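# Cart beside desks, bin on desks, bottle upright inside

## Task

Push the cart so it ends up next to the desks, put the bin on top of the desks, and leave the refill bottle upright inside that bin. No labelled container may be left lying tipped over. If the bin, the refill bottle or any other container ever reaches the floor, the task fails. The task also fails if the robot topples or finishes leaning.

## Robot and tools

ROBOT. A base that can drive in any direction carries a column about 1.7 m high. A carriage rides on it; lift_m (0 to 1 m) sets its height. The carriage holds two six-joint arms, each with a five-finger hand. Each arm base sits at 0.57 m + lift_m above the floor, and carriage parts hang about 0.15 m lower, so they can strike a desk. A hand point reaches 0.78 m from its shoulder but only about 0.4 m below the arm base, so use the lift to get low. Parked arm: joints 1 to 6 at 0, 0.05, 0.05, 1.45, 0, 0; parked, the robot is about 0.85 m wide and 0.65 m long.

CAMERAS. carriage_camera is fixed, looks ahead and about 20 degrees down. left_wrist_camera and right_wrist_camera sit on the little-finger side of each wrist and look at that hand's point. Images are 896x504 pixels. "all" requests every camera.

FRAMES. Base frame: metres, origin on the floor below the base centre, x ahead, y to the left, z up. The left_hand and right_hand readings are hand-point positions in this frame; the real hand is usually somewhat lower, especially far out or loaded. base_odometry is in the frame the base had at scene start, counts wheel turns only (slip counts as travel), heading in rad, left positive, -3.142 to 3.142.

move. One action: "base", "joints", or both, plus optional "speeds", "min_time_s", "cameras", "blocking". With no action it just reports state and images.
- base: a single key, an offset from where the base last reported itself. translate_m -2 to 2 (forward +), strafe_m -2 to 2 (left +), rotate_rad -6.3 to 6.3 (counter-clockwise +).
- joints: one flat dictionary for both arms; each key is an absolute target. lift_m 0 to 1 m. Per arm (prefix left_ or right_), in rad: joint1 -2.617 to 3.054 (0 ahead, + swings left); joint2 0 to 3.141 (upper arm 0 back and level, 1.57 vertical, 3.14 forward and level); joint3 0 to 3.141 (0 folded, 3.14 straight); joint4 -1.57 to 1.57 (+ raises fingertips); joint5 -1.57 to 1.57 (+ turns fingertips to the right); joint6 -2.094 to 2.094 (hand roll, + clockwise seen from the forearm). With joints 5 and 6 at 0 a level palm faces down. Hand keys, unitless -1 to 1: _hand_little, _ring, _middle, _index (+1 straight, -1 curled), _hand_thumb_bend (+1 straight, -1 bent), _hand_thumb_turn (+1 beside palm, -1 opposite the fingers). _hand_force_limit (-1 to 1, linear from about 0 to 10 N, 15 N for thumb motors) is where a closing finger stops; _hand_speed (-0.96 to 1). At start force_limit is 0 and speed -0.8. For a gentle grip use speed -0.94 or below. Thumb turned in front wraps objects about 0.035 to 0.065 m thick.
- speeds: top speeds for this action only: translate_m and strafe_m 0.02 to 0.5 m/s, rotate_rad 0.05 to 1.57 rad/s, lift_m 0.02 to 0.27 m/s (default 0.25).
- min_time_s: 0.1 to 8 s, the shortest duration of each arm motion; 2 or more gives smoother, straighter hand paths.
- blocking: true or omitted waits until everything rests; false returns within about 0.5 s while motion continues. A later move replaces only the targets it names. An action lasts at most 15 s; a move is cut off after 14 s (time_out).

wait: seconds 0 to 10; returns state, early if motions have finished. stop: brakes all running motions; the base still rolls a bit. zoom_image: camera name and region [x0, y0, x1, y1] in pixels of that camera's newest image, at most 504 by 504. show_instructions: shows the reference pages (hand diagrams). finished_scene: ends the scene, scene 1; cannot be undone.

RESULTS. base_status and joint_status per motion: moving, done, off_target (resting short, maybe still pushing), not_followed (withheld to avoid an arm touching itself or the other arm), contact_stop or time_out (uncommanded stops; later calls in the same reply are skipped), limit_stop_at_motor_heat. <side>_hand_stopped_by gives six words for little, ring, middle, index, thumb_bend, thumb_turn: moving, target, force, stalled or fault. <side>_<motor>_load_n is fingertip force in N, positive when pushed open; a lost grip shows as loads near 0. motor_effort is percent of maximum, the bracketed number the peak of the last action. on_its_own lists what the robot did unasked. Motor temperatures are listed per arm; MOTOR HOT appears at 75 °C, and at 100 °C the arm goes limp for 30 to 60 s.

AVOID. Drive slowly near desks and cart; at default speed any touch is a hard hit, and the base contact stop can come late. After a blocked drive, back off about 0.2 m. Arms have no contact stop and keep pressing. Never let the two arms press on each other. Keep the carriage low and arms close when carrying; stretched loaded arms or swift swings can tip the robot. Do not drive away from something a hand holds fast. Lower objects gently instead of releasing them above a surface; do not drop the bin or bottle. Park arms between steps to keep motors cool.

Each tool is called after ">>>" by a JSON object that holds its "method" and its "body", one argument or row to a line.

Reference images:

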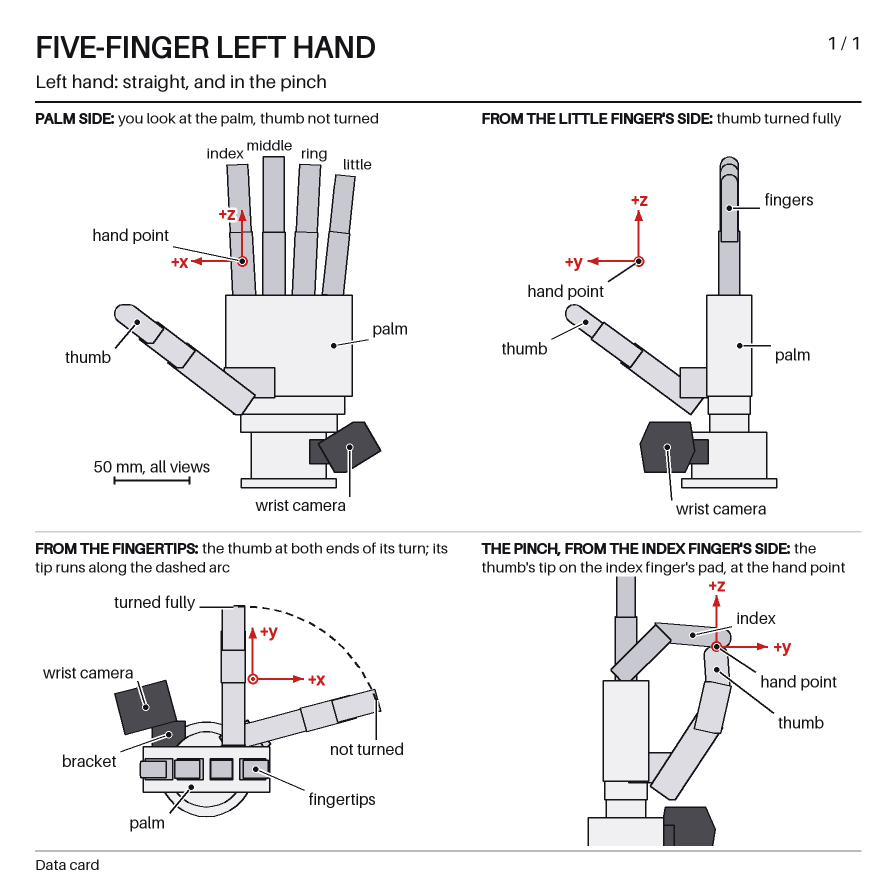

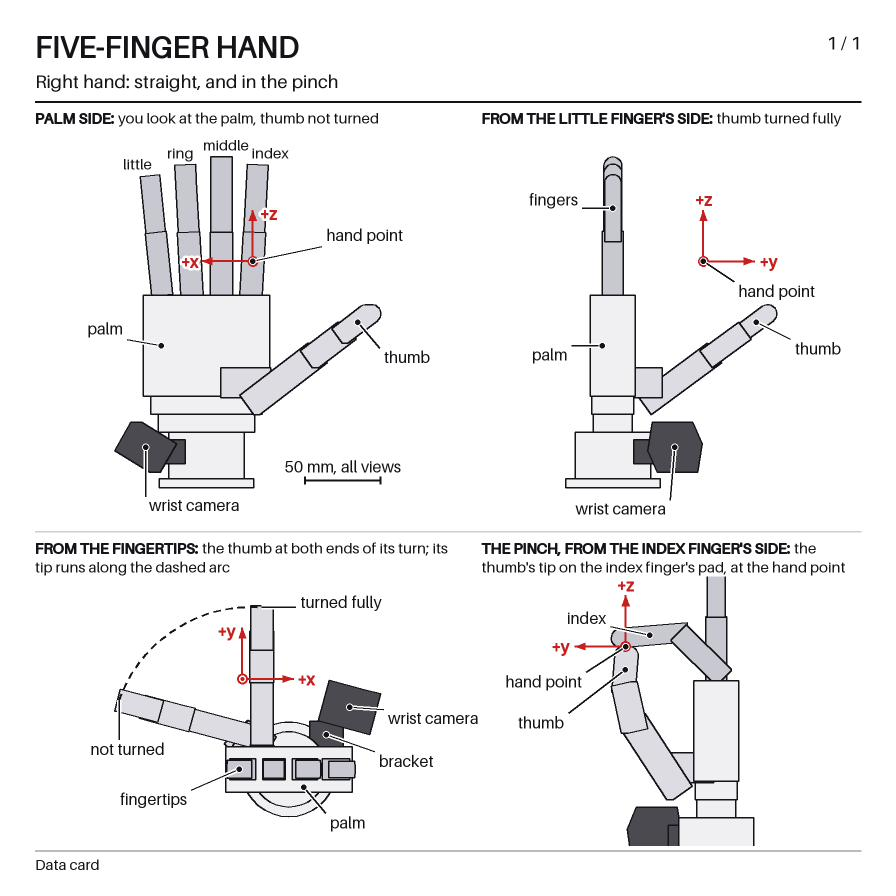

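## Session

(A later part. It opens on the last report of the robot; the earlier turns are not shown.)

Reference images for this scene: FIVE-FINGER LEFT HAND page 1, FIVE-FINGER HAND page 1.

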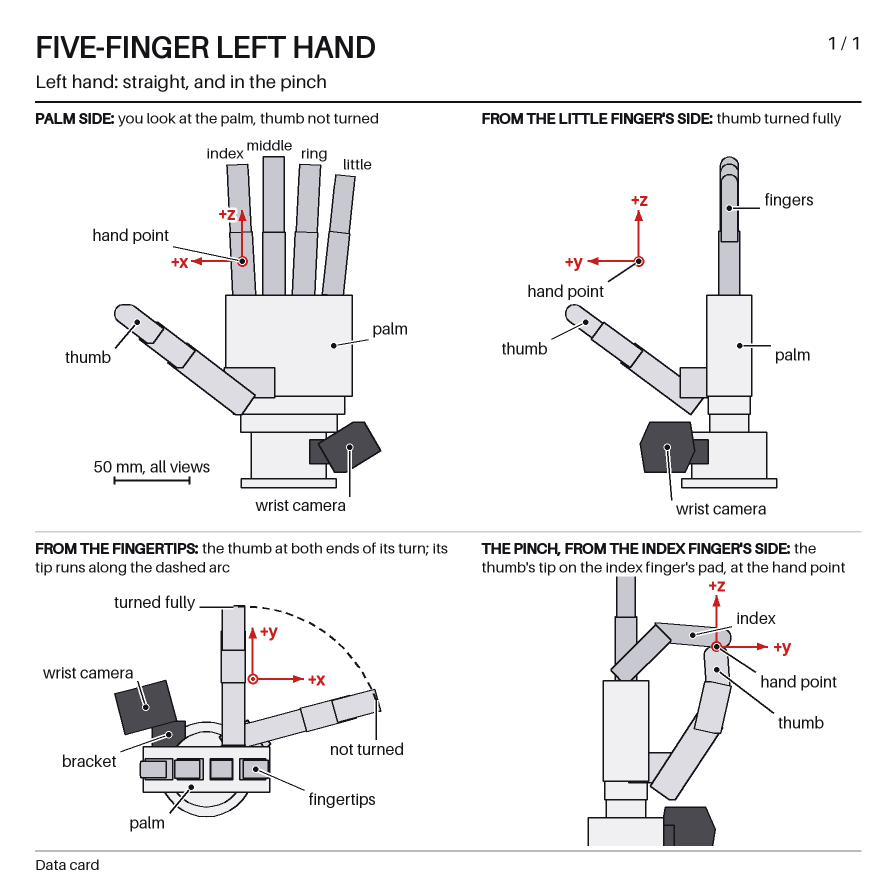

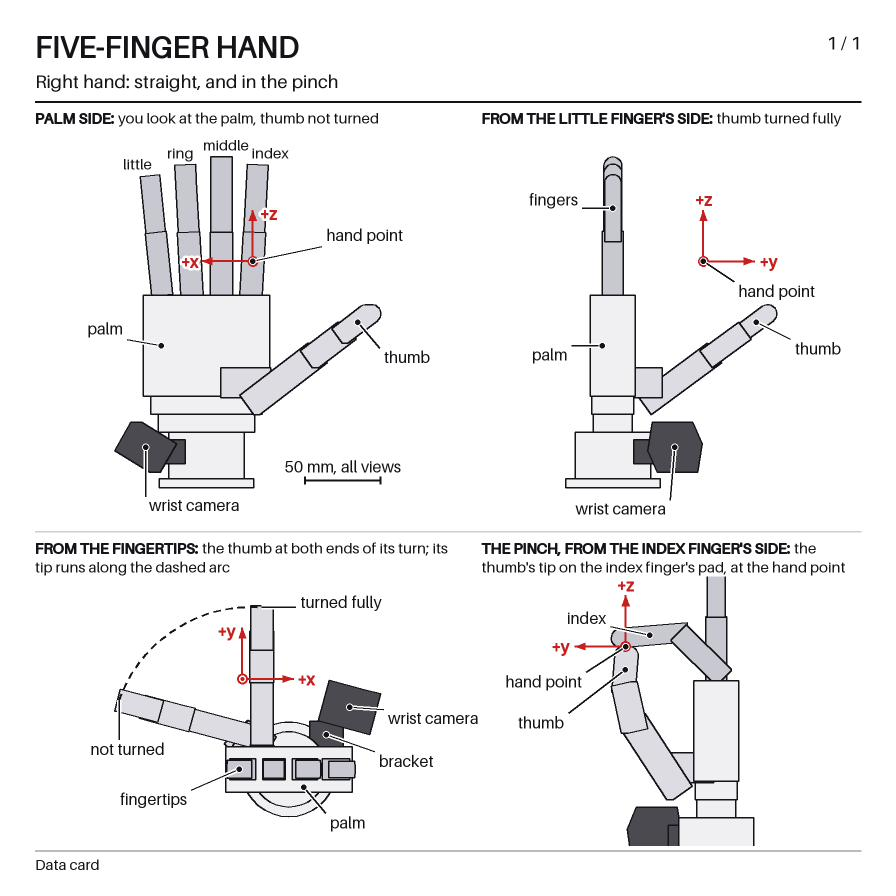

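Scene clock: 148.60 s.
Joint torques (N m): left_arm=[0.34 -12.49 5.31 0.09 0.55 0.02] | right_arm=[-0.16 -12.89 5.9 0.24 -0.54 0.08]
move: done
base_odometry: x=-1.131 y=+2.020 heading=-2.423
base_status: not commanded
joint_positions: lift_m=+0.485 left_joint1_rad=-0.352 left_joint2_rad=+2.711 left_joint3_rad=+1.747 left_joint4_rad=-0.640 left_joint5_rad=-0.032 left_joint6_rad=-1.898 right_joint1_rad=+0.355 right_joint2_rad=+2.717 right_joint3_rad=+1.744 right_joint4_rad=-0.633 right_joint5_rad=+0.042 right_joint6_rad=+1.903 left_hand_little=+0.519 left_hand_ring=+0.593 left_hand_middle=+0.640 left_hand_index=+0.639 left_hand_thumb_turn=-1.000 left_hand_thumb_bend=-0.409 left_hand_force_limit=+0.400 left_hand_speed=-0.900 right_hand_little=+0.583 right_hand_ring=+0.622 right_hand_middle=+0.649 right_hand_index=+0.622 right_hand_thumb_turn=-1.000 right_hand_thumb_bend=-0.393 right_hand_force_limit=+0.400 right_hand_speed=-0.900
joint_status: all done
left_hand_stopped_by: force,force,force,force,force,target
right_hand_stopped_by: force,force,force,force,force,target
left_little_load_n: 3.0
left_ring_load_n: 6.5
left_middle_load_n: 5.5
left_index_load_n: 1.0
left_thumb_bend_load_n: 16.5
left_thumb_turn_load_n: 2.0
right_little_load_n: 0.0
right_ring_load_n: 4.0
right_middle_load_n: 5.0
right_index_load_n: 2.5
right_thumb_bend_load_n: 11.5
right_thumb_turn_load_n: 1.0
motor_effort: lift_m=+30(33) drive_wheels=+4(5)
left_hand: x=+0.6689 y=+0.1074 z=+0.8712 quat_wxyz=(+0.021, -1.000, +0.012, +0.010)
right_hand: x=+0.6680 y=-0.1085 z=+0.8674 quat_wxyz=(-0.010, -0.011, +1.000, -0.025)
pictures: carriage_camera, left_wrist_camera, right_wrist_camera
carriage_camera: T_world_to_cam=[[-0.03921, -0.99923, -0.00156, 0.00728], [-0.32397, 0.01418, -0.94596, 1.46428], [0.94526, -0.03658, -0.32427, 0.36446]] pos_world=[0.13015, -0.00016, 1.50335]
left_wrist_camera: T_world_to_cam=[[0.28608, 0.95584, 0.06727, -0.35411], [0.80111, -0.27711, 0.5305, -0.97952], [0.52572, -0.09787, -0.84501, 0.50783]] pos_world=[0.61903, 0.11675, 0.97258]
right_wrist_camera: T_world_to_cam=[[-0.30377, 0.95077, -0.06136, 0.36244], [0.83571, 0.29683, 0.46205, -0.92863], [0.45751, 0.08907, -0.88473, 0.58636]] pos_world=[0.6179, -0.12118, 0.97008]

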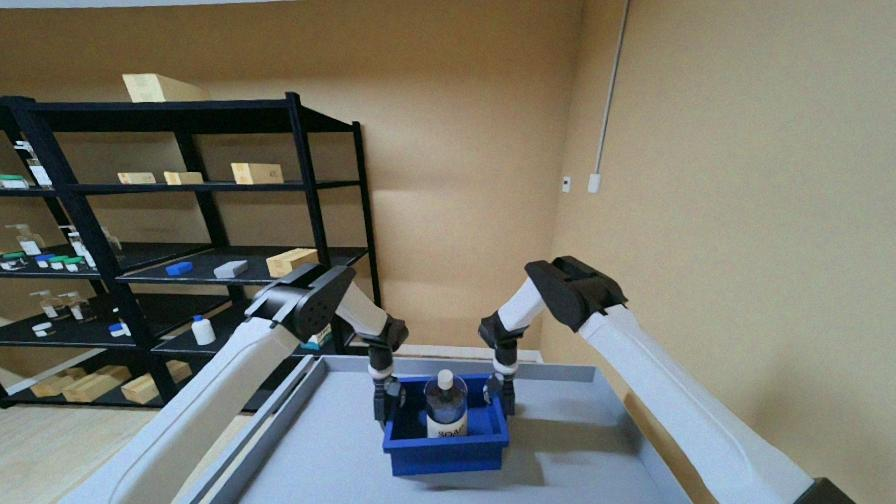

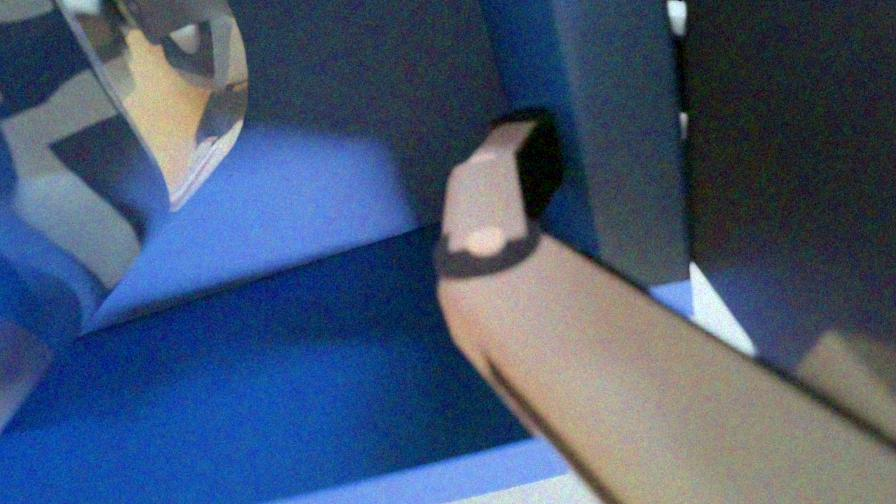

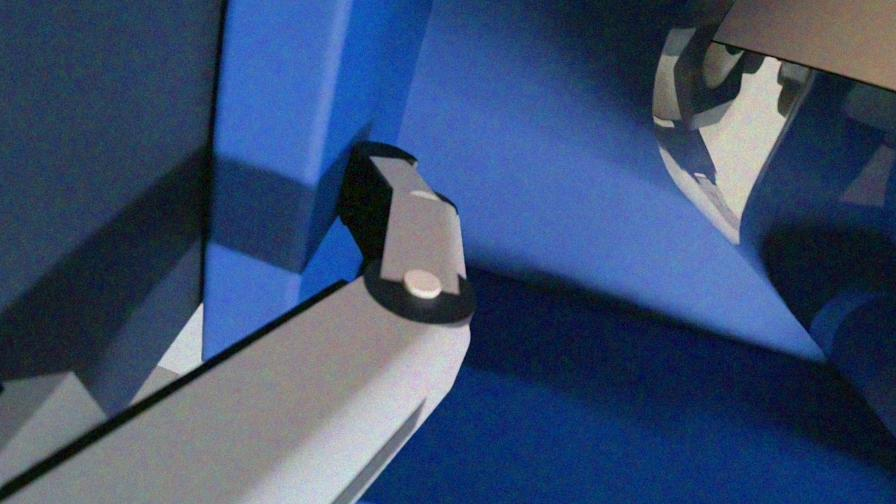

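>>> {"method": "move", "body": {
  "joints": {"lift_m": 0.5},
  "speeds": {"lift_m": 0.03}
}}

>>> {"method": "move", "body": {
  "joints": {"lift_m": 0.515},
  "speeds": {"lift_m": 0.03},
  "cameras": ["all"]
}}

>>> {"method": "zoom_image", "body": {
  "camera": "carriage_camera",
  "region": [340, 320, 560, 504]
}}

Scene clock: 150.00 s.
Joint torques (N m): left_arm=[0.34 -12.96 5.5 0.09 0.45 0.01] | right_arm=[-0.08 -13.09 5.96 0.21 -0.53 0.05]
move: done
base_odometry: x=-1.131 y=+2.020 heading=-2.423
base_status: not commanded
joint_positions: lift_m=+0.500 left_joint1_rad=-0.352 left_joint2_rad=+2.714 left_joint3_rad=+1.747 left_joint4_rad=-0.642 left_joint5_rad=-0.032 left_joint6_rad=-1.898 right_joint1_rad=+0.355 right_joint2_rad=+2.720 right_joint3_rad=+1.744 right_joint4_rad=-0.633 right_joint5_rad=+0.040 right_joint6_rad=+1.904 left_hand_little=+0.519 left_hand_ring=+0.593 left_hand_middle=+0.640 left_hand_index=+0.639 left_hand_thumb_turn=-1.000 left_hand_thumb_bend=-0.409 left_hand_force_limit=+0.400 left_hand_speed=-0.900 right_hand_little=+0.583 right_hand_ring=+0.622 right_hand_middle=+0.649 right_hand_index=+0.622 right_hand_thumb_turn=-1.000 right_hand_thumb_bend=-0.393 right_hand_force_limit=+0.400 right_hand_speed=-0.900
joint_status: all done
left_hand_stopped_by: force,force,force,force,force,target
right_hand_stopped_by: force,force,force,force,force,target
left_little_load_n: 2.0
left_ring_load_n: 6.0
left_middle_load_n: 5.0
left_index_load_n: 1.5
left_thumb_bend_load_n: 16.0
left_thumb_turn_load_n: 2.5
right_little_load_n: 0.0
right_ring_load_n: 4.5
right_middle_load_n: 5.0
right_index_load_n: 2.5
right_thumb_bend_load_n: 12.0
right_thumb_turn_load_n: 1.0
motor_effort: lift_m=+30(34) drive_wheels=+4(5)
left_hand: x=+0.6672 y=+0.1076 z=+0.8847 quat_wxyz=(+0.021, -1.000, +0.013, +0.013)
right_hand: x=+0.6668 y=-0.1086 z=+0.8812 quat_wxyz=(-0.011, -0.011, +1.000, -0.025)
pictures: none

Scene clock: 150.80 s.
Joint torques (N m): left_arm=[0.57 -13.34 5.34 0.12 0.47 -0.09] | right_arm=[-0.08 -13.56 5.96 0.21 -0.52 0.04]
move: done
base_odometry: x=-1.131 y=+2.020 heading=-2.423
base_status: not commanded
joint_positions: lift_m=+0.514 left_joint1_rad=-0.352 left_joint2_rad=+2.719 left_joint3_rad=+1.747 left_joint4_rad=-0.640 left_joint5_rad=-0.033 left_joint6_rad=-1.894 right_joint1_rad=+0.355 right_joint2_rad=+2.725 right_joint3_rad=+1.744 right_joint4_rad=-0.632 right_joint5_rad=+0.037 right_joint6_rad=+1.904 left_hand_little=+0.519 left_hand_ring=+0.593 left_hand_middle=+0.640 left_hand_index=+0.639 left_hand_thumb_turn=-1.000 left_hand_thumb_bend=-0.409 left_hand_force_limit=+0.400 left_hand_speed=-0.900 right_hand_little=+0.584 right_hand_ring=+0.621 right_hand_middle=+0.649 right_hand_index=+0.622 right_hand_thumb_turn=-1.000 right_hand_thumb_bend=-0.393 right_hand_force_limit=+0.400 right_hand_speed=-0.900
joint_status: all done
left_hand_stopped_by: force,force,force,force,force,target
right_hand_stopped_by: force,force,force,force,force,target
left_little_load_n: 4.5
left_ring_load_n: 5.0
left_middle_load_n: 5.0
left_index_load_n: 1.0
left_thumb_bend_load_n: 17.0
left_thumb_turn_load_n: 2.0
right_little_load_n: 1.5
right_ring_load_n: 3.0
right_middle_load_n: 4.0
right_index_load_n: 2.0
right_thumb_bend_load_n: 12.0
right_thumb_turn_load_n: 1.0
motor_effort: lift_m=+31(34) drive_wheels=+3(6)
left_hand: x=+0.6659 y=+0.1082 z=+0.8972 quat_wxyz=(+0.023, -1.000, +0.015, +0.014)
right_hand: x=+0.6653 y=-0.1087 z=+0.8938 quat_wxyz=(-0.014, -0.011, +1.000, -0.025)
pictures: carriage_camera, left_wrist_camera, right_wrist_camera
carriage_camera: T_world_to_cam=[[-0.03921, -0.99923, -0.00156, 0.00733], [-0.32397, 0.01418, -0.94596, 1.49266], [0.94526, -0.03658, -0.32427, 0.37419]] pos_world=[0.13015, -0.00016, 1.53335]
left_wrist_camera: T_world_to_cam=[[0.29172, 0.95403, 0.06878, -0.36059], [0.80383, -0.2835, 0.52296, -0.98498], [0.51842, -0.09727, -0.84957, 0.54033]] pos_world=[0.61683, 0.11733, 0.99896]
right_wrist_camera: T_world_to_cam=[[-0.30375, 0.95101, -0.05764, 0.36005], [0.8398, 0.29582, 0.45523, -0.93536], [0.44997, 0.08987, -0.88851, 0.61948]] pos_world=[0.61613, -0.12139, 0.99696]

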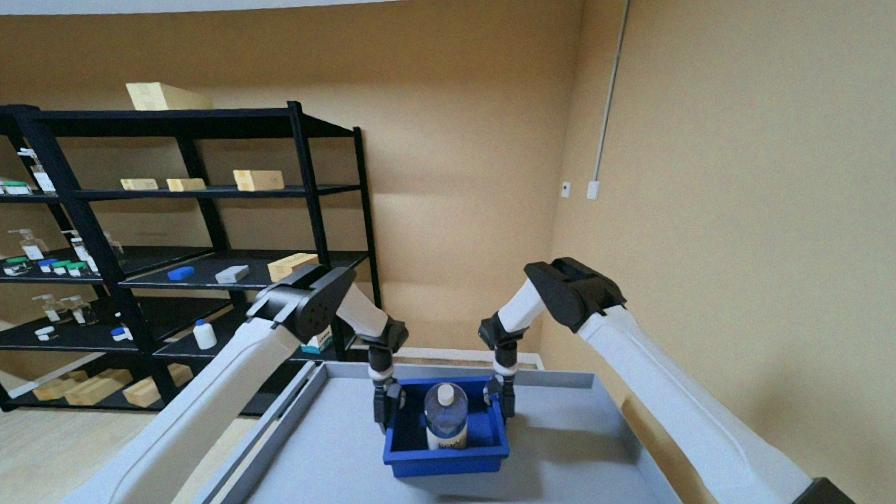

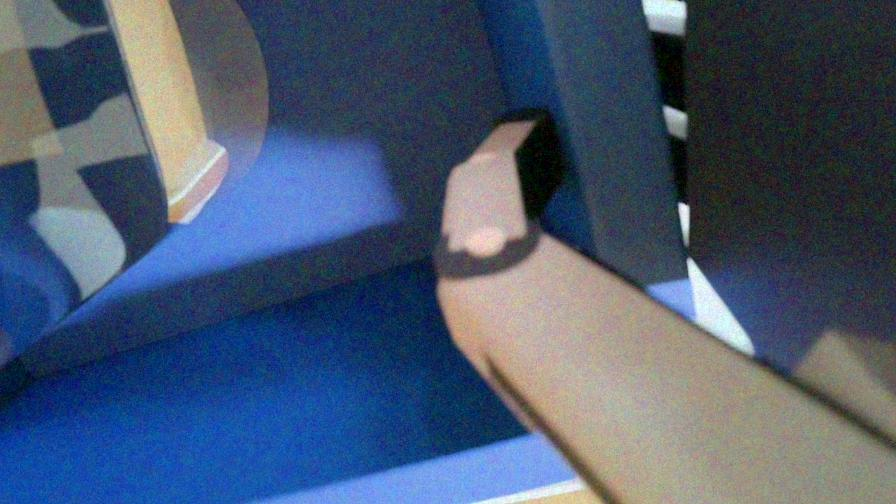

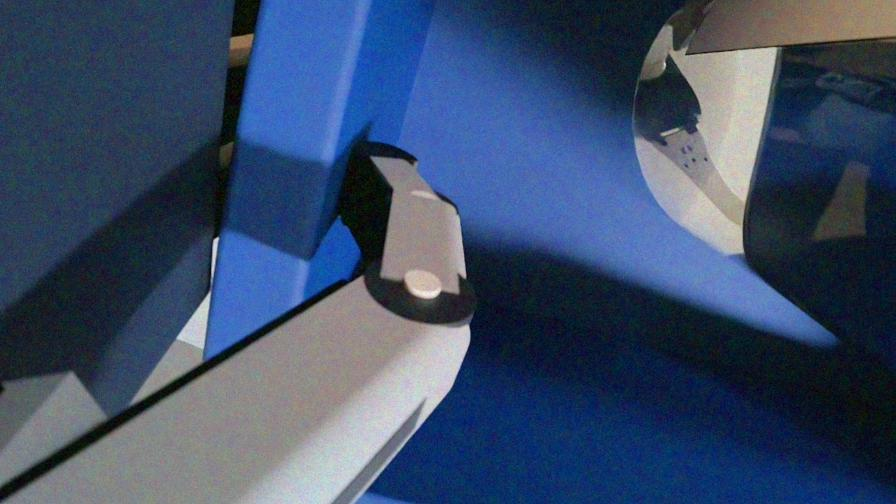

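Scaled by 2.291 from the camera's image (finer frame: 1280x720).

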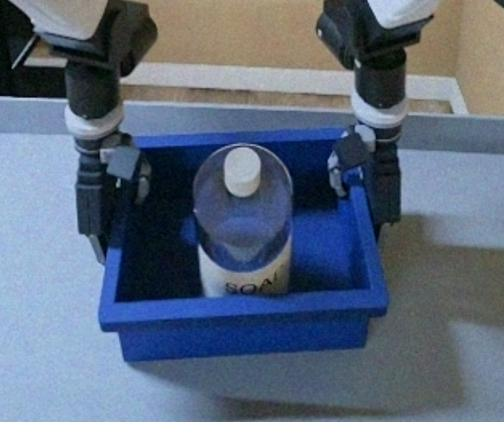

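>>> {"method": "move", "body": {
  "joints": {"lift_m": 0.472},
  "speeds": {"lift_m": 0.02},
  "cameras": ["all"]
}}

>>> {"method": "zoom_image", "body": {
  "camera": "carriage_camera",
  "region": [340, 320, 560, 484]
}}

Scene clock: 155.33 s.
Joint torques (N m): left_arm=[0.35 -10.96 4.33 0.58 0.52 -0.02] | right_arm=[-0.14 -10.14 4.89 0.87 -0.49 0.06]
move: done
base_odometry: x=-1.131 y=+2.020 heading=-2.423
base_status: not commanded
joint_positions: lift_m=+0.473 left_joint1_rad=-0.352 left_joint2_rad=+2.691 left_joint3_rad=+1.762 left_joint4_rad=-0.687 left_joint5_rad=-0.038 left_joint6_rad=-1.893 right_joint1_rad=+0.355 right_joint2_rad=+2.684 right_joint3_rad=+1.758 right_joint4_rad=-0.692 right_joint5_rad=+0.038 right_joint6_rad=+1.904 left_hand_little=+0.519 left_hand_ring=+0.593 left_hand_middle=+0.640 left_hand_index=+0.639 left_hand_thumb_turn=-1.000 left_hand_thumb_bend=-0.409 left_hand_force_limit=+0.400 left_hand_speed=-0.900 right_hand_little=+0.583 right_hand_ring=+0.621 right_hand_middle=+0.649 right_hand_index=+0.622 right_hand_thumb_turn=-1.000 right_hand_thumb_bend=-0.393 right_hand_force_limit=+0.400 right_hand_speed=-0.900
joint_status: all done
left_hand_stopped_by: force,force,force,force,force,target
right_hand_stopped_by: force,force,force,force,force,target
left_little_load_n: 1.5
left_ring_load_n: 4.5
left_middle_load_n: 4.0
left_index_load_n: 1.0
left_thumb_bend_load_n: 13.5
left_thumb_turn_load_n: 3.0
right_little_load_n: 0.0
right_ring_load_n: 4.0
right_middle_load_n: 4.5
right_index_load_n: 2.5
right_thumb_bend_load_n: 10.5
right_thumb_turn_load_n: 1.5
motor_effort: lift_m=+20(25) drive_wheels=+5(6)
left_hand: x=+0.6692 y=+0.1080 z=+0.8702 quat_wxyz=(+0.025, -0.999, +0.015, +0.015)
right_hand: x=+0.6685 y=-0.1076 z=+0.8723 quat_wxyz=(-0.016, -0.011, +0.999, -0.026)
pictures: carriage_camera, left_wrist_camera, right_wrist_camera
carriage_camera: T_world_to_cam=[[-0.03921, -0.99923, -0.00156, 0.00727], [-0.32397, 0.01418, -0.94596, 1.45302], [0.94526, -0.03658, -0.32427, 0.3606]] pos_world=[0.13015, -0.00016, 1.49145]
left_wrist_camera: T_world_to_cam=[[0.29237, 0.95344, 0.07389, -0.36436], [0.80409, -0.28693, 0.52068, -0.97138], [0.51764, -0.09282, -0.85055, 0.51654]] pos_world=[0.62023, 0.11662, 0.97205]
right_wrist_camera: T_world_to_cam=[[-0.30363, 0.95102, -0.05812, 0.35904], [0.84164, 0.2963, 0.4515, -0.92644], [0.44661, 0.08818, -0.89038, 0.60255]] pos_world=[0.61964, -0.12008, 0.97566]

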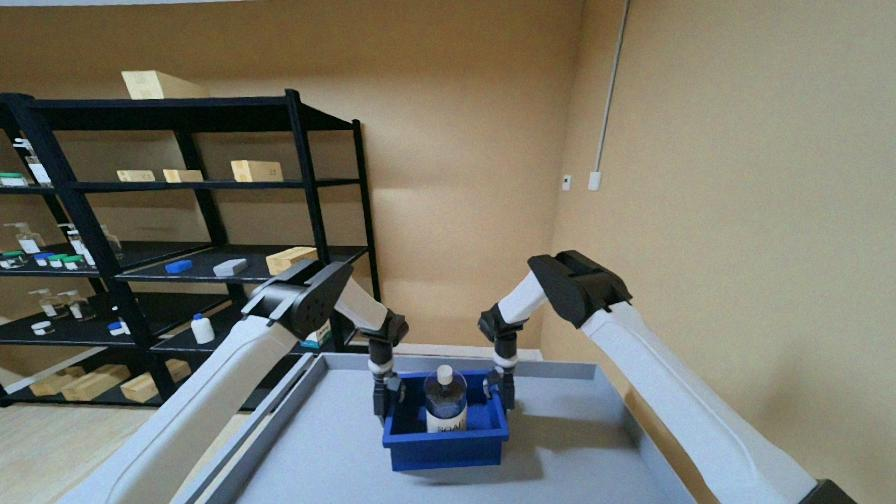

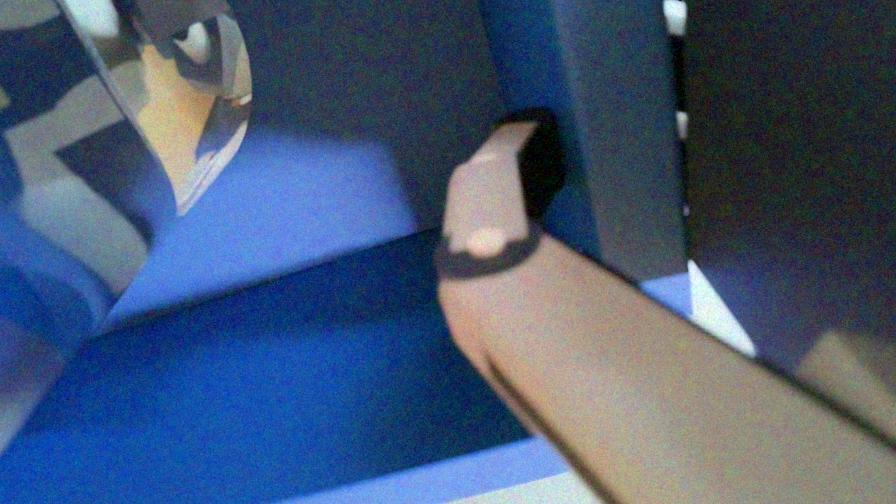

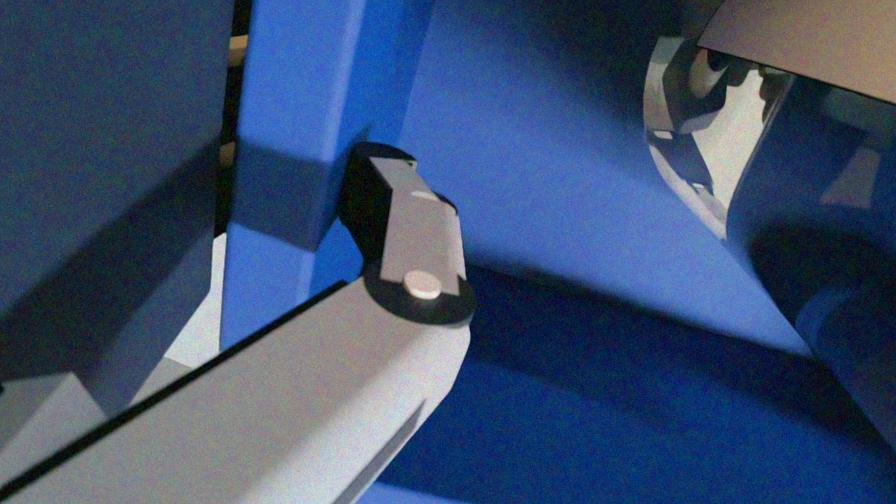

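Scaled by 2.291 from the camera's image (finer frame: 1280x720).

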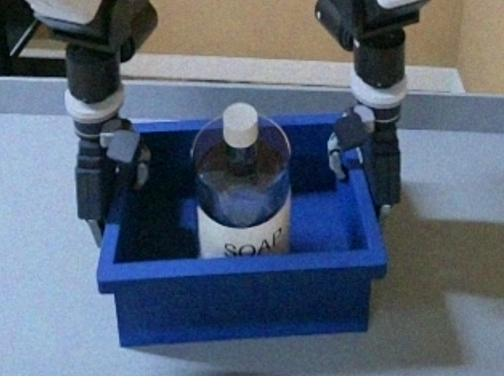

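>>> {"method": "move", "body": {
  "joints": {"left_hand_thumb_bend": 0.1, "right_hand_thumb_bend": 0.1, "left_hand_index": 0.75, "left_hand_middle": 0.75, "left_hand_ring": 0.75, "left_hand_little": 0.75, "right_hand_index": 0.75, "right_hand_middle": 0.75, "right_hand_ring": 0.75, "right_hand_little": 0.75}
}}

>>> {"method": "move", "body": {
  "joints": {"lift_m": 0.482, "left_joint1_rad": -0.321, "left_joint6_rad": -1.9, "right_joint1_rad": 0.321, "right_joint6_rad": 1.902},
  "min_time_s": 1.5
}}

>>> {"method": "move", "body": {
  "joints": {"left_joint2_rad": 2.641, "left_joint3_rad": 1.559, "left_joint4_rad": -0.513, "right_joint2_rad": 2.618, "right_joint3_rad": 1.565, "right_joint4_rad": -0.512},
  "min_time_s": 2,
  "cameras": ["all"]
}}

>>> {"method": "zoom_image", "body": {
  "camera": "carriage_camera",
  "region": [340, 320, 560, 484]
}}

Scene clock: 161.87 s.
Joint torques (N m): left_arm=[0.18 -10.7 4.57 0.59 0.34 0.07] | right_arm=[-0.13 -10.32 4.85 0.65 -0.32 -0.03]
move: done
base_odometry: x=-1.131 y=+2.020 heading=-2.423
base_status: not commanded
joint_positions: lift_m=+0.472 left_joint1_rad=-0.351 left_joint2_rad=+2.691 left_joint3_rad=+1.762 left_joint4_rad=-0.683 left_joint5_rad=-0.016 left_joint6_rad=-1.901 right_joint1_rad=+0.355 right_joint2_rad=+2.685 right_joint3_rad=+1.758 right_joint4_rad=-0.670 right_joint5_rad=+0.023 right_joint6_rad=+1.913 left_hand_little=+0.750 left_hand_ring=+0.750 left_hand_middle=+0.750 left_hand_index=+0.750 left_hand_thumb_turn=-1.000 left_hand_thumb_bend=+0.100 left_hand_force_limit=+0.400 left_hand_speed=-0.900 right_hand_little=+0.750 right_hand_ring=+0.750 right_hand_middle=+0.750 right_hand_index=+0.750 right_hand_thumb_turn=-1.000 right_hand_thumb_bend=+0.100 right_hand_force_limit=+0.400 right_hand_speed=-0.900
joint_status: all done
left_hand_stopped_by: target,target,target,target,target,target
right_hand_stopped_by: target,target,target,target,target,target
left_little_load_n: 0.0
left_ring_load_n: 0.0
left_middle_load_n: 0.0
left_index_load_n: 0.0
left_thumb_bend_load_n: 0.0
left_thumb_turn_load_n: 0.0
right_little_load_n: 0.0
right_ring_load_n: 0.0
right_middle_load_n: 0.0
right_index_load_n: 0.0
right_thumb_bend_load_n: 0.0
right_thumb_turn_load_n: 0.0
motor_effort: lift_m=+21(22) drive_wheels=+2(6)
left_hand: x=+0.6696 y=+0.1046 z=+0.8710 quat_wxyz=(+0.014, -1.000, +0.011, +0.017)
right_hand: x=+0.6731 y=-0.1033 z=+0.8728 quat_wxyz=(-0.009, -0.006, +1.000, -0.015)
pictures: none

Scene clock: 163.67 s.
Joint torques (N m): left_arm=[0.87 -10.99 4.57 0.39 0.19 0.1] | right_arm=[-0.84 -11.03 4.92 0.49 -0.24 -0.19]
move: done
base_odometry: x=-1.131 y=+2.020 heading=-2.423
base_status: not commanded
joint_positions: lift_m=+0.482 left_joint1_rad=-0.330 left_joint2_rad=+2.693 left_joint3_rad=+1.759 left_joint4_rad=-0.662 left_joint5_rad=-0.008 left_joint6_rad=-1.901 right_joint1_rad=+0.331 right_joint2_rad=+2.694 right_joint3_rad=+1.758 right_joint4_rad=-0.652 right_joint5_rad=+0.014 right_joint6_rad=+1.910 left_hand_little=+0.750 left_hand_ring=+0.750 left_hand_middle=+0.750 left_hand_index=+0.750 left_hand_thumb_turn=-1.000 left_hand_thumb_bend=+0.100 left_hand_force_limit=+0.400 left_hand_speed=-0.900 right_hand_little=+0.750 right_hand_ring=+0.750 right_hand_middle=+0.750 right_hand_index=+0.750 right_hand_thumb_turn=-1.000 right_hand_thumb_bend=+0.100 right_hand_force_limit=+0.400 right_hand_speed=-0.900
joint_status: all done
left_hand_stopped_by: target,target,target,target,target,target
right_hand_stopped_by: target,target,target,target,target,target
left_little_load_n: 0.0
left_ring_load_n: 0.0
left_middle_load_n: 0.0
left_index_load_n: 0.0
left_thumb_bend_load_n: 0.0
left_thumb_turn_load_n: 0.0
right_little_load_n: 0.0
right_ring_load_n: 0.0
right_middle_load_n: 0.0
right_index_load_n: 0.0
right_thumb_bend_load_n: 0.0
right_thumb_turn_load_n: 0.0
motor_effort: lift_m=+26(33) drive_wheels=+4(5)
left_hand: x=+0.6769 y=+0.1112 z=+0.8801 quat_wxyz=(+0.008, -1.000, +0.000, +0.010)
right_hand: x=+0.6791 y=-0.1116 z=+0.8794 quat_wxyz=(-0.006, +0.004, +1.000, -0.010)
pictures: none

Scene clock: 165.97 s.
Joint torques (N m): left_arm=[0.99 -15.41 3.15 0.29 0.18 0.11] | right_arm=[-0.95 -14.69 3.45 0.45 -0.21 -0.18]
move: done
base_odometry: x=-1.131 y=+2.020 heading=-2.423
base_status: not commanded
joint_positions: lift_m=+0.482 left_joint1_rad=-0.330 left_joint2_rad=+2.681 left_joint3_rad=+1.569 left_joint4_rad=-0.528 left_joint5_rad=-0.005 left_joint6_rad=-1.901 right_joint1_rad=+0.331 right_joint2_rad=+2.669 right_joint3_rad=+1.570 right_joint4_rad=-0.531 right_joint5_rad=+0.014 right_joint6_rad=+1.910 left_hand_little=+0.750 left_hand_ring=+0.750 left_hand_middle=+0.750 left_hand_index=+0.750 left_hand_thumb_turn=-1.000 left_hand_thumb_bend=+0.100 left_hand_force_limit=+0.400 left_hand_speed=-0.900 right_hand_little=+0.750 right_hand_ring=+0.750 right_hand_middle=+0.750 right_hand_index=+0.750 right_hand_thumb_turn=-1.000 right_hand_thumb_bend=+0.100 right_hand_force_limit=+0.400 right_hand_speed=-0.900
joint_status: all done
left_hand_stopped_by: target,target,target,target,target,target
right_hand_stopped_by: target,target,target,target,target,target
left_little_load_n: 0.0
left_ring_load_n: 0.0
left_middle_load_n: 0.0
left_index_load_n: 0.0
left_thumb_bend_load_n: 0.0
left_thumb_turn_load_n: 0.0
right_little_load_n: 0.0
right_ring_load_n: 0.0
right_middle_load_n: 0.0
right_index_load_n: 0.0
right_thumb_bend_load_n: -0.5
right_thumb_turn_load_n: 0.0
motor_effort: lift_m=+26(26) drive_wheels=+5(6)
left_hand: x=+0.6339 y=+0.1254 z=+0.8494 quat_wxyz=(+0.014, -0.999, +0.000, +0.032)
right_hand: x=+0.6385 y=-0.1255 z=+0.8543 quat_wxyz=(-0.026, +0.004, +1.000, -0.016)
pictures: carriage_camera, left_wrist_camera, right_wrist_camera
carriage_camera: T_world_to_cam=[[-0.03921, -0.99923, -0.00156, 0.00728], [-0.32397, 0.01418, -0.94596, 1.46191], [0.94526, -0.03658, -0.32427, 0.36365]] pos_world=[0.13015, -0.00016, 1.50085]
left_wrist_camera: T_world_to_cam=[[0.2637, 0.96366, 0.04276, -0.32576], [0.83025, -0.24932, 0.49852, -0.9297], [0.49106, -0.09596, -0.86582, 0.54897]] pos_world=[0.58821, 0.13481, 0.95271]
right_wrist_camera: T_world_to_cam=[[-0.27524, 0.96072, -0.03548, 0.32975], [0.85891, 0.26232, 0.43984, -0.89317], [0.43187, 0.09059, -0.89737, 0.61718]] pos_world=[0.59138, -0.13841, 0.95839]

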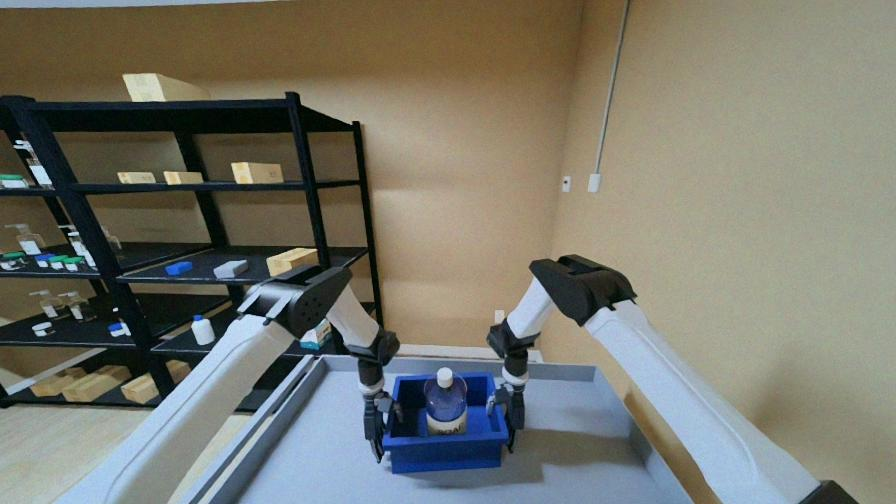

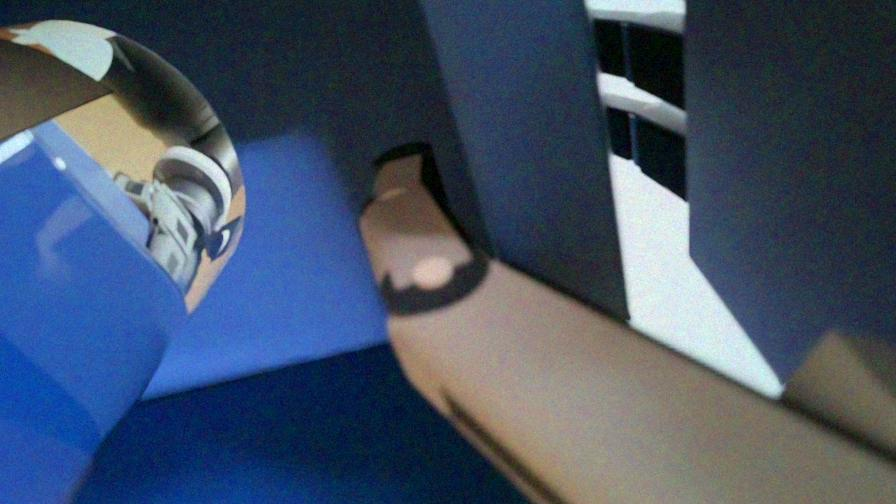

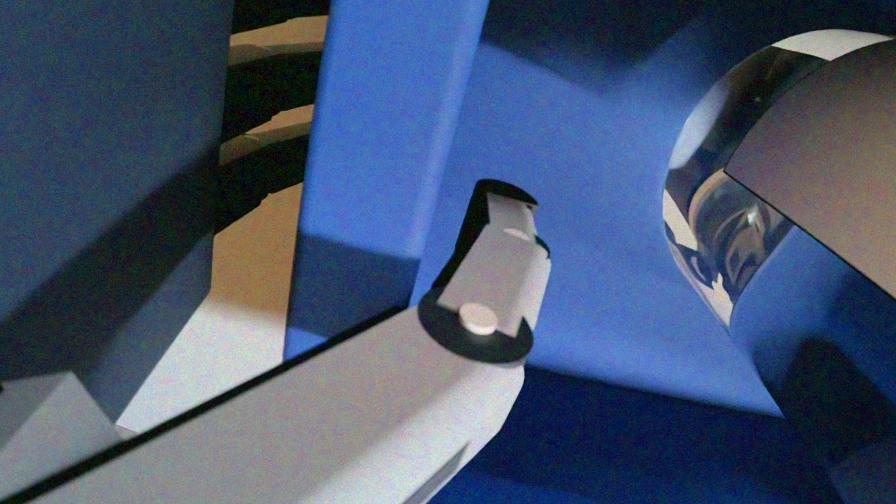

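Scaled by 2.291 from the camera's image (finer frame: 1280x720).

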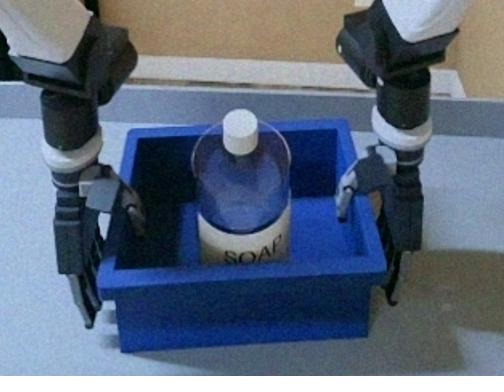

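>>> {"method": "move", "body": {
  "joints": {"left_joint2_rad": 2.575, "right_joint2_rad": 2.565},
  "min_time_s": 1.5
}}

Scene clock: 168.73 s.
Joint torques (N m): left_arm=[0.79 -15.87 3.6 0.5 0.22 0.13] | right_arm=[-0.9 -14.86 3.71 0.57 -0.25 -0.19]
Motor temperatures (°C): left_arm=[24 38 35 28 24 24] | right_arm=[24 42 31 27 26 25]
move: done
base_odometry: x=-1.131 y=+2.020 heading=-2.423
base_status: not commanded
joint_positions: lift_m=+0.482 left_joint1_rad=-0.330 left_joint2_rad=+2.616 left_joint3_rad=+1.569 left_joint4_rad=-0.528 left_joint5_rad=-0.005 left_joint6_rad=-1.901 right_joint1_rad=+0.331 right_joint2_rad=+2.616 right_joint3_rad=+1.570 right_joint4_rad=-0.530 right_joint5_rad=+0.014 right_joint6_rad=+1.910 left_hand_little=+0.750 left_hand_ring=+0.750 left_hand_middle=+0.750 left_hand_index=+0.750 left_hand_thumb_turn=-1.000 left_hand_thumb_bend=+0.100 left_hand_force_limit=+0.400 left_hand_speed=-0.900 right_hand_little=+0.750 right_hand_ring=+0.750 right_hand_middle=+0.750 right_hand_index=+0.750 right_hand_thumb_turn=-1.000 right_hand_thumb_bend=+0.100 right_hand_force_limit=+0.400 right_hand_speed=-0.900
joint_status: all done
left_hand_stopped_by: target,target,target,target,target,target
right_hand_stopped_by: target,target,target,target,target,target
left_little_load_n: 0.0
left_ring_load_n: 0.0
left_middle_load_n: 0.0
left_index_load_n: 0.0
left_thumb_bend_load_n: 0.0
left_thumb_turn_load_n: 0.0
right_little_load_n: 0.0
right_ring_load_n: -0.5
right_middle_load_n: 0.0
right_index_load_n: 0.0
right_thumb_bend_load_n: 0.0
right_thumb_turn_load_n: 0.0
motor_effort: lift_m=+26(26) drive_wheels=+1(6)
left_hand: x=+0.6545 y=+0.1183 z=+0.8780 quat_wxyz=(+0.003, -1.000, +0.000, +0.001)
right_hand: x=+0.6553 y=-0.1197 z=+0.8778 quat_wxyz=(+0.000, +0.004, +1.000, -0.008)
pictures: none

>>> {"method": "move", "body": {
  "joints": {"left_joint3_rad": 1.522, "left_joint4_rad": -0.479, "right_joint3_rad": 1.522, "right_joint4_rad": -0.476},
  "min_time_s": 1,
  "cameras": ["all"]
}}

>>> {"method": "zoom_image", "body": {
  "camera": "carriage_camera",
  "region": [340, 320, 560, 484]
}}

Scene clock: 170.77 s.
Joint torques (N m): left_arm=[1.07 -15.42 3.3 0.49 0.23 0.09] | right_arm=[-0.94 -14.6 3.55 0.57 -0.26 -0.19]
move: done
base_odometry: x=-1.131 y=+2.020 heading=-2.423
base_status: not commanded
joint_positions: lift_m=+0.482 left_joint1_rad=-0.330 left_joint2_rad=+2.616 left_joint3_rad=+1.531 left_joint4_rad=-0.496 left_joint5_rad=-0.005 left_joint6_rad=-1.901 right_joint1_rad=+0.331 right_joint2_rad=+2.616 right_joint3_rad=+1.528 right_joint4_rad=-0.495 right_joint5_rad=+0.014 right_joint6_rad=+1.910 left_hand_little=+0.750 left_hand_ring=+0.750 left_hand_middle=+0.750 left_hand_index=+0.750 left_hand_thumb_turn=-1.000 left_hand_thumb_bend=+0.100 left_hand_force_limit=+0.400 left_hand_speed=-0.900 right_hand_little=+0.750 right_hand_ring=+0.750 right_hand_middle=+0.750 right_hand_index=+0.750 right_hand_thumb_turn=-1.000 right_hand_thumb_bend=+0.100 right_hand_force_limit=+0.400 right_hand_speed=-0.900
joint_status: all done
left_hand_stopped_by: target,target,target,target,target,target
right_hand_stopped_by: target,target,target,target,target,target
left_little_load_n: 0.0
left_ring_load_n: 0.0
left_middle_load_n: 0.0
left_index_load_n: 0.0
left_thumb_bend_load_n: 0.0
left_thumb_turn_load_n: 0.0
right_little_load_n: 0.5
right_ring_load_n: 0.0
right_middle_load_n: 0.0
right_index_load_n: 0.0
right_thumb_bend_load_n: 0.0
right_thumb_turn_load_n: 0.0
motor_effort: lift_m=+26(26) drive_wheels=+2(5)
left_hand: x=+0.6465 y=+0.1210 z=+0.8714 quat_wxyz=(+0.004, -1.000, +0.000, +0.004)
right_hand: x=+0.6461 y=-0.1229 z=+0.8704 quat_wxyz=(-0.004, +0.004, +1.000, -0.009)
pictures: carriage_camera, left_wrist_camera, right_wrist_camera
carriage_camera: T_world_to_cam=[[-0.03921, -0.99923, -0.00156, 0.00728], [-0.32397, 0.01418, -0.94596, 1.46191], [0.94526, -0.03658, -0.32427, 0.36365]] pos_world=[0.13015, -0.00016, 1.50085]
left_wrist_camera: T_world_to_cam=[[0.26138, 0.96445, 0.03893, -0.32109], [0.80058, -0.23915, 0.54944, -0.97865], [0.53922, -0.11245, -0.83462, 0.50508]] pos_world=[0.59506, 0.13243, 0.97177]
right_wrist_camera: T_world_to_cam=[[-0.27375, 0.96123, -0.03303, 0.32685], [0.83847, 0.25534, 0.48144, -0.93123], [0.47121, 0.1041, -0.87586, 0.58565]] pos_world=[0.59432, -0.13736, 0.97207]

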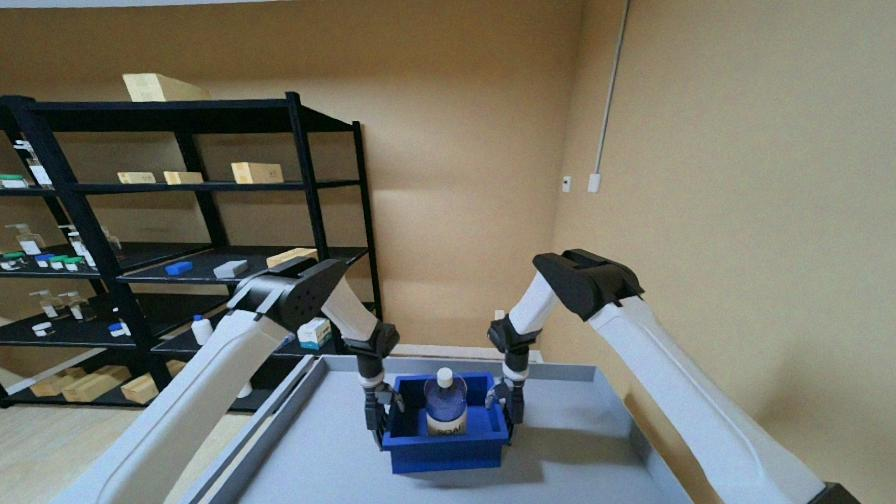

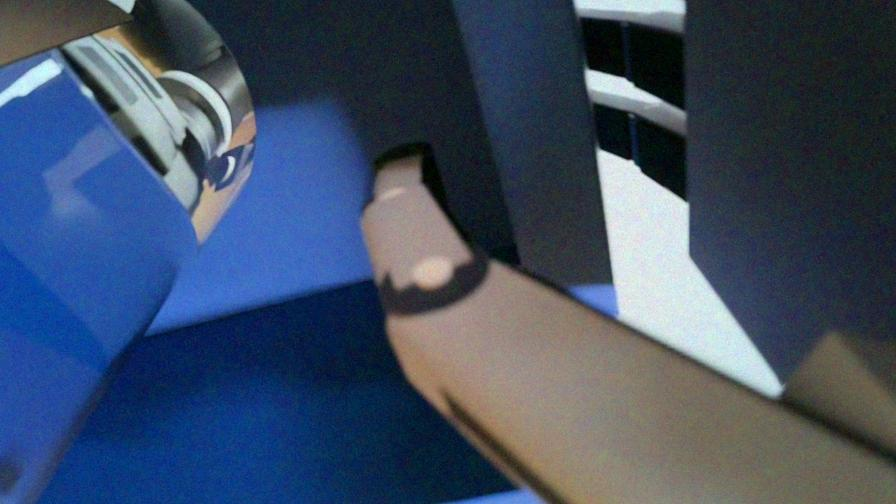

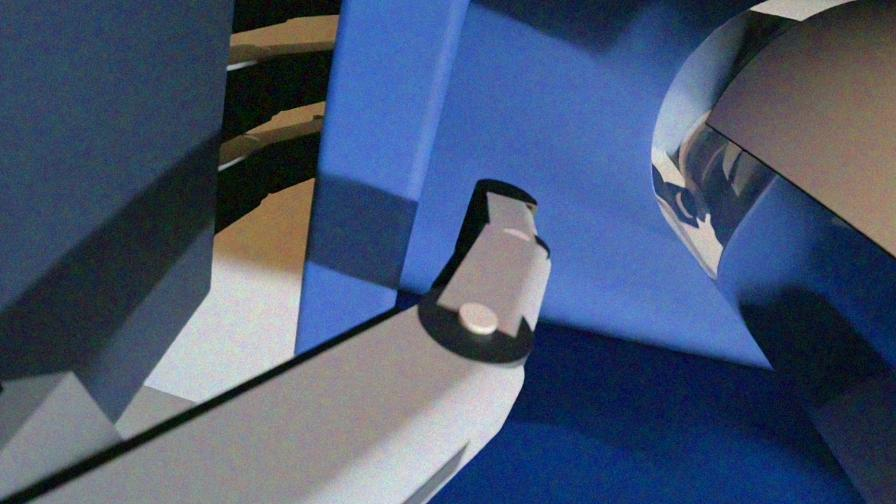

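Scaled by 2.291 from the camera's image (finer frame: 1280x720).

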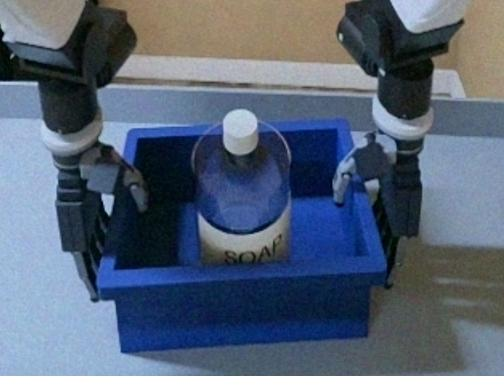

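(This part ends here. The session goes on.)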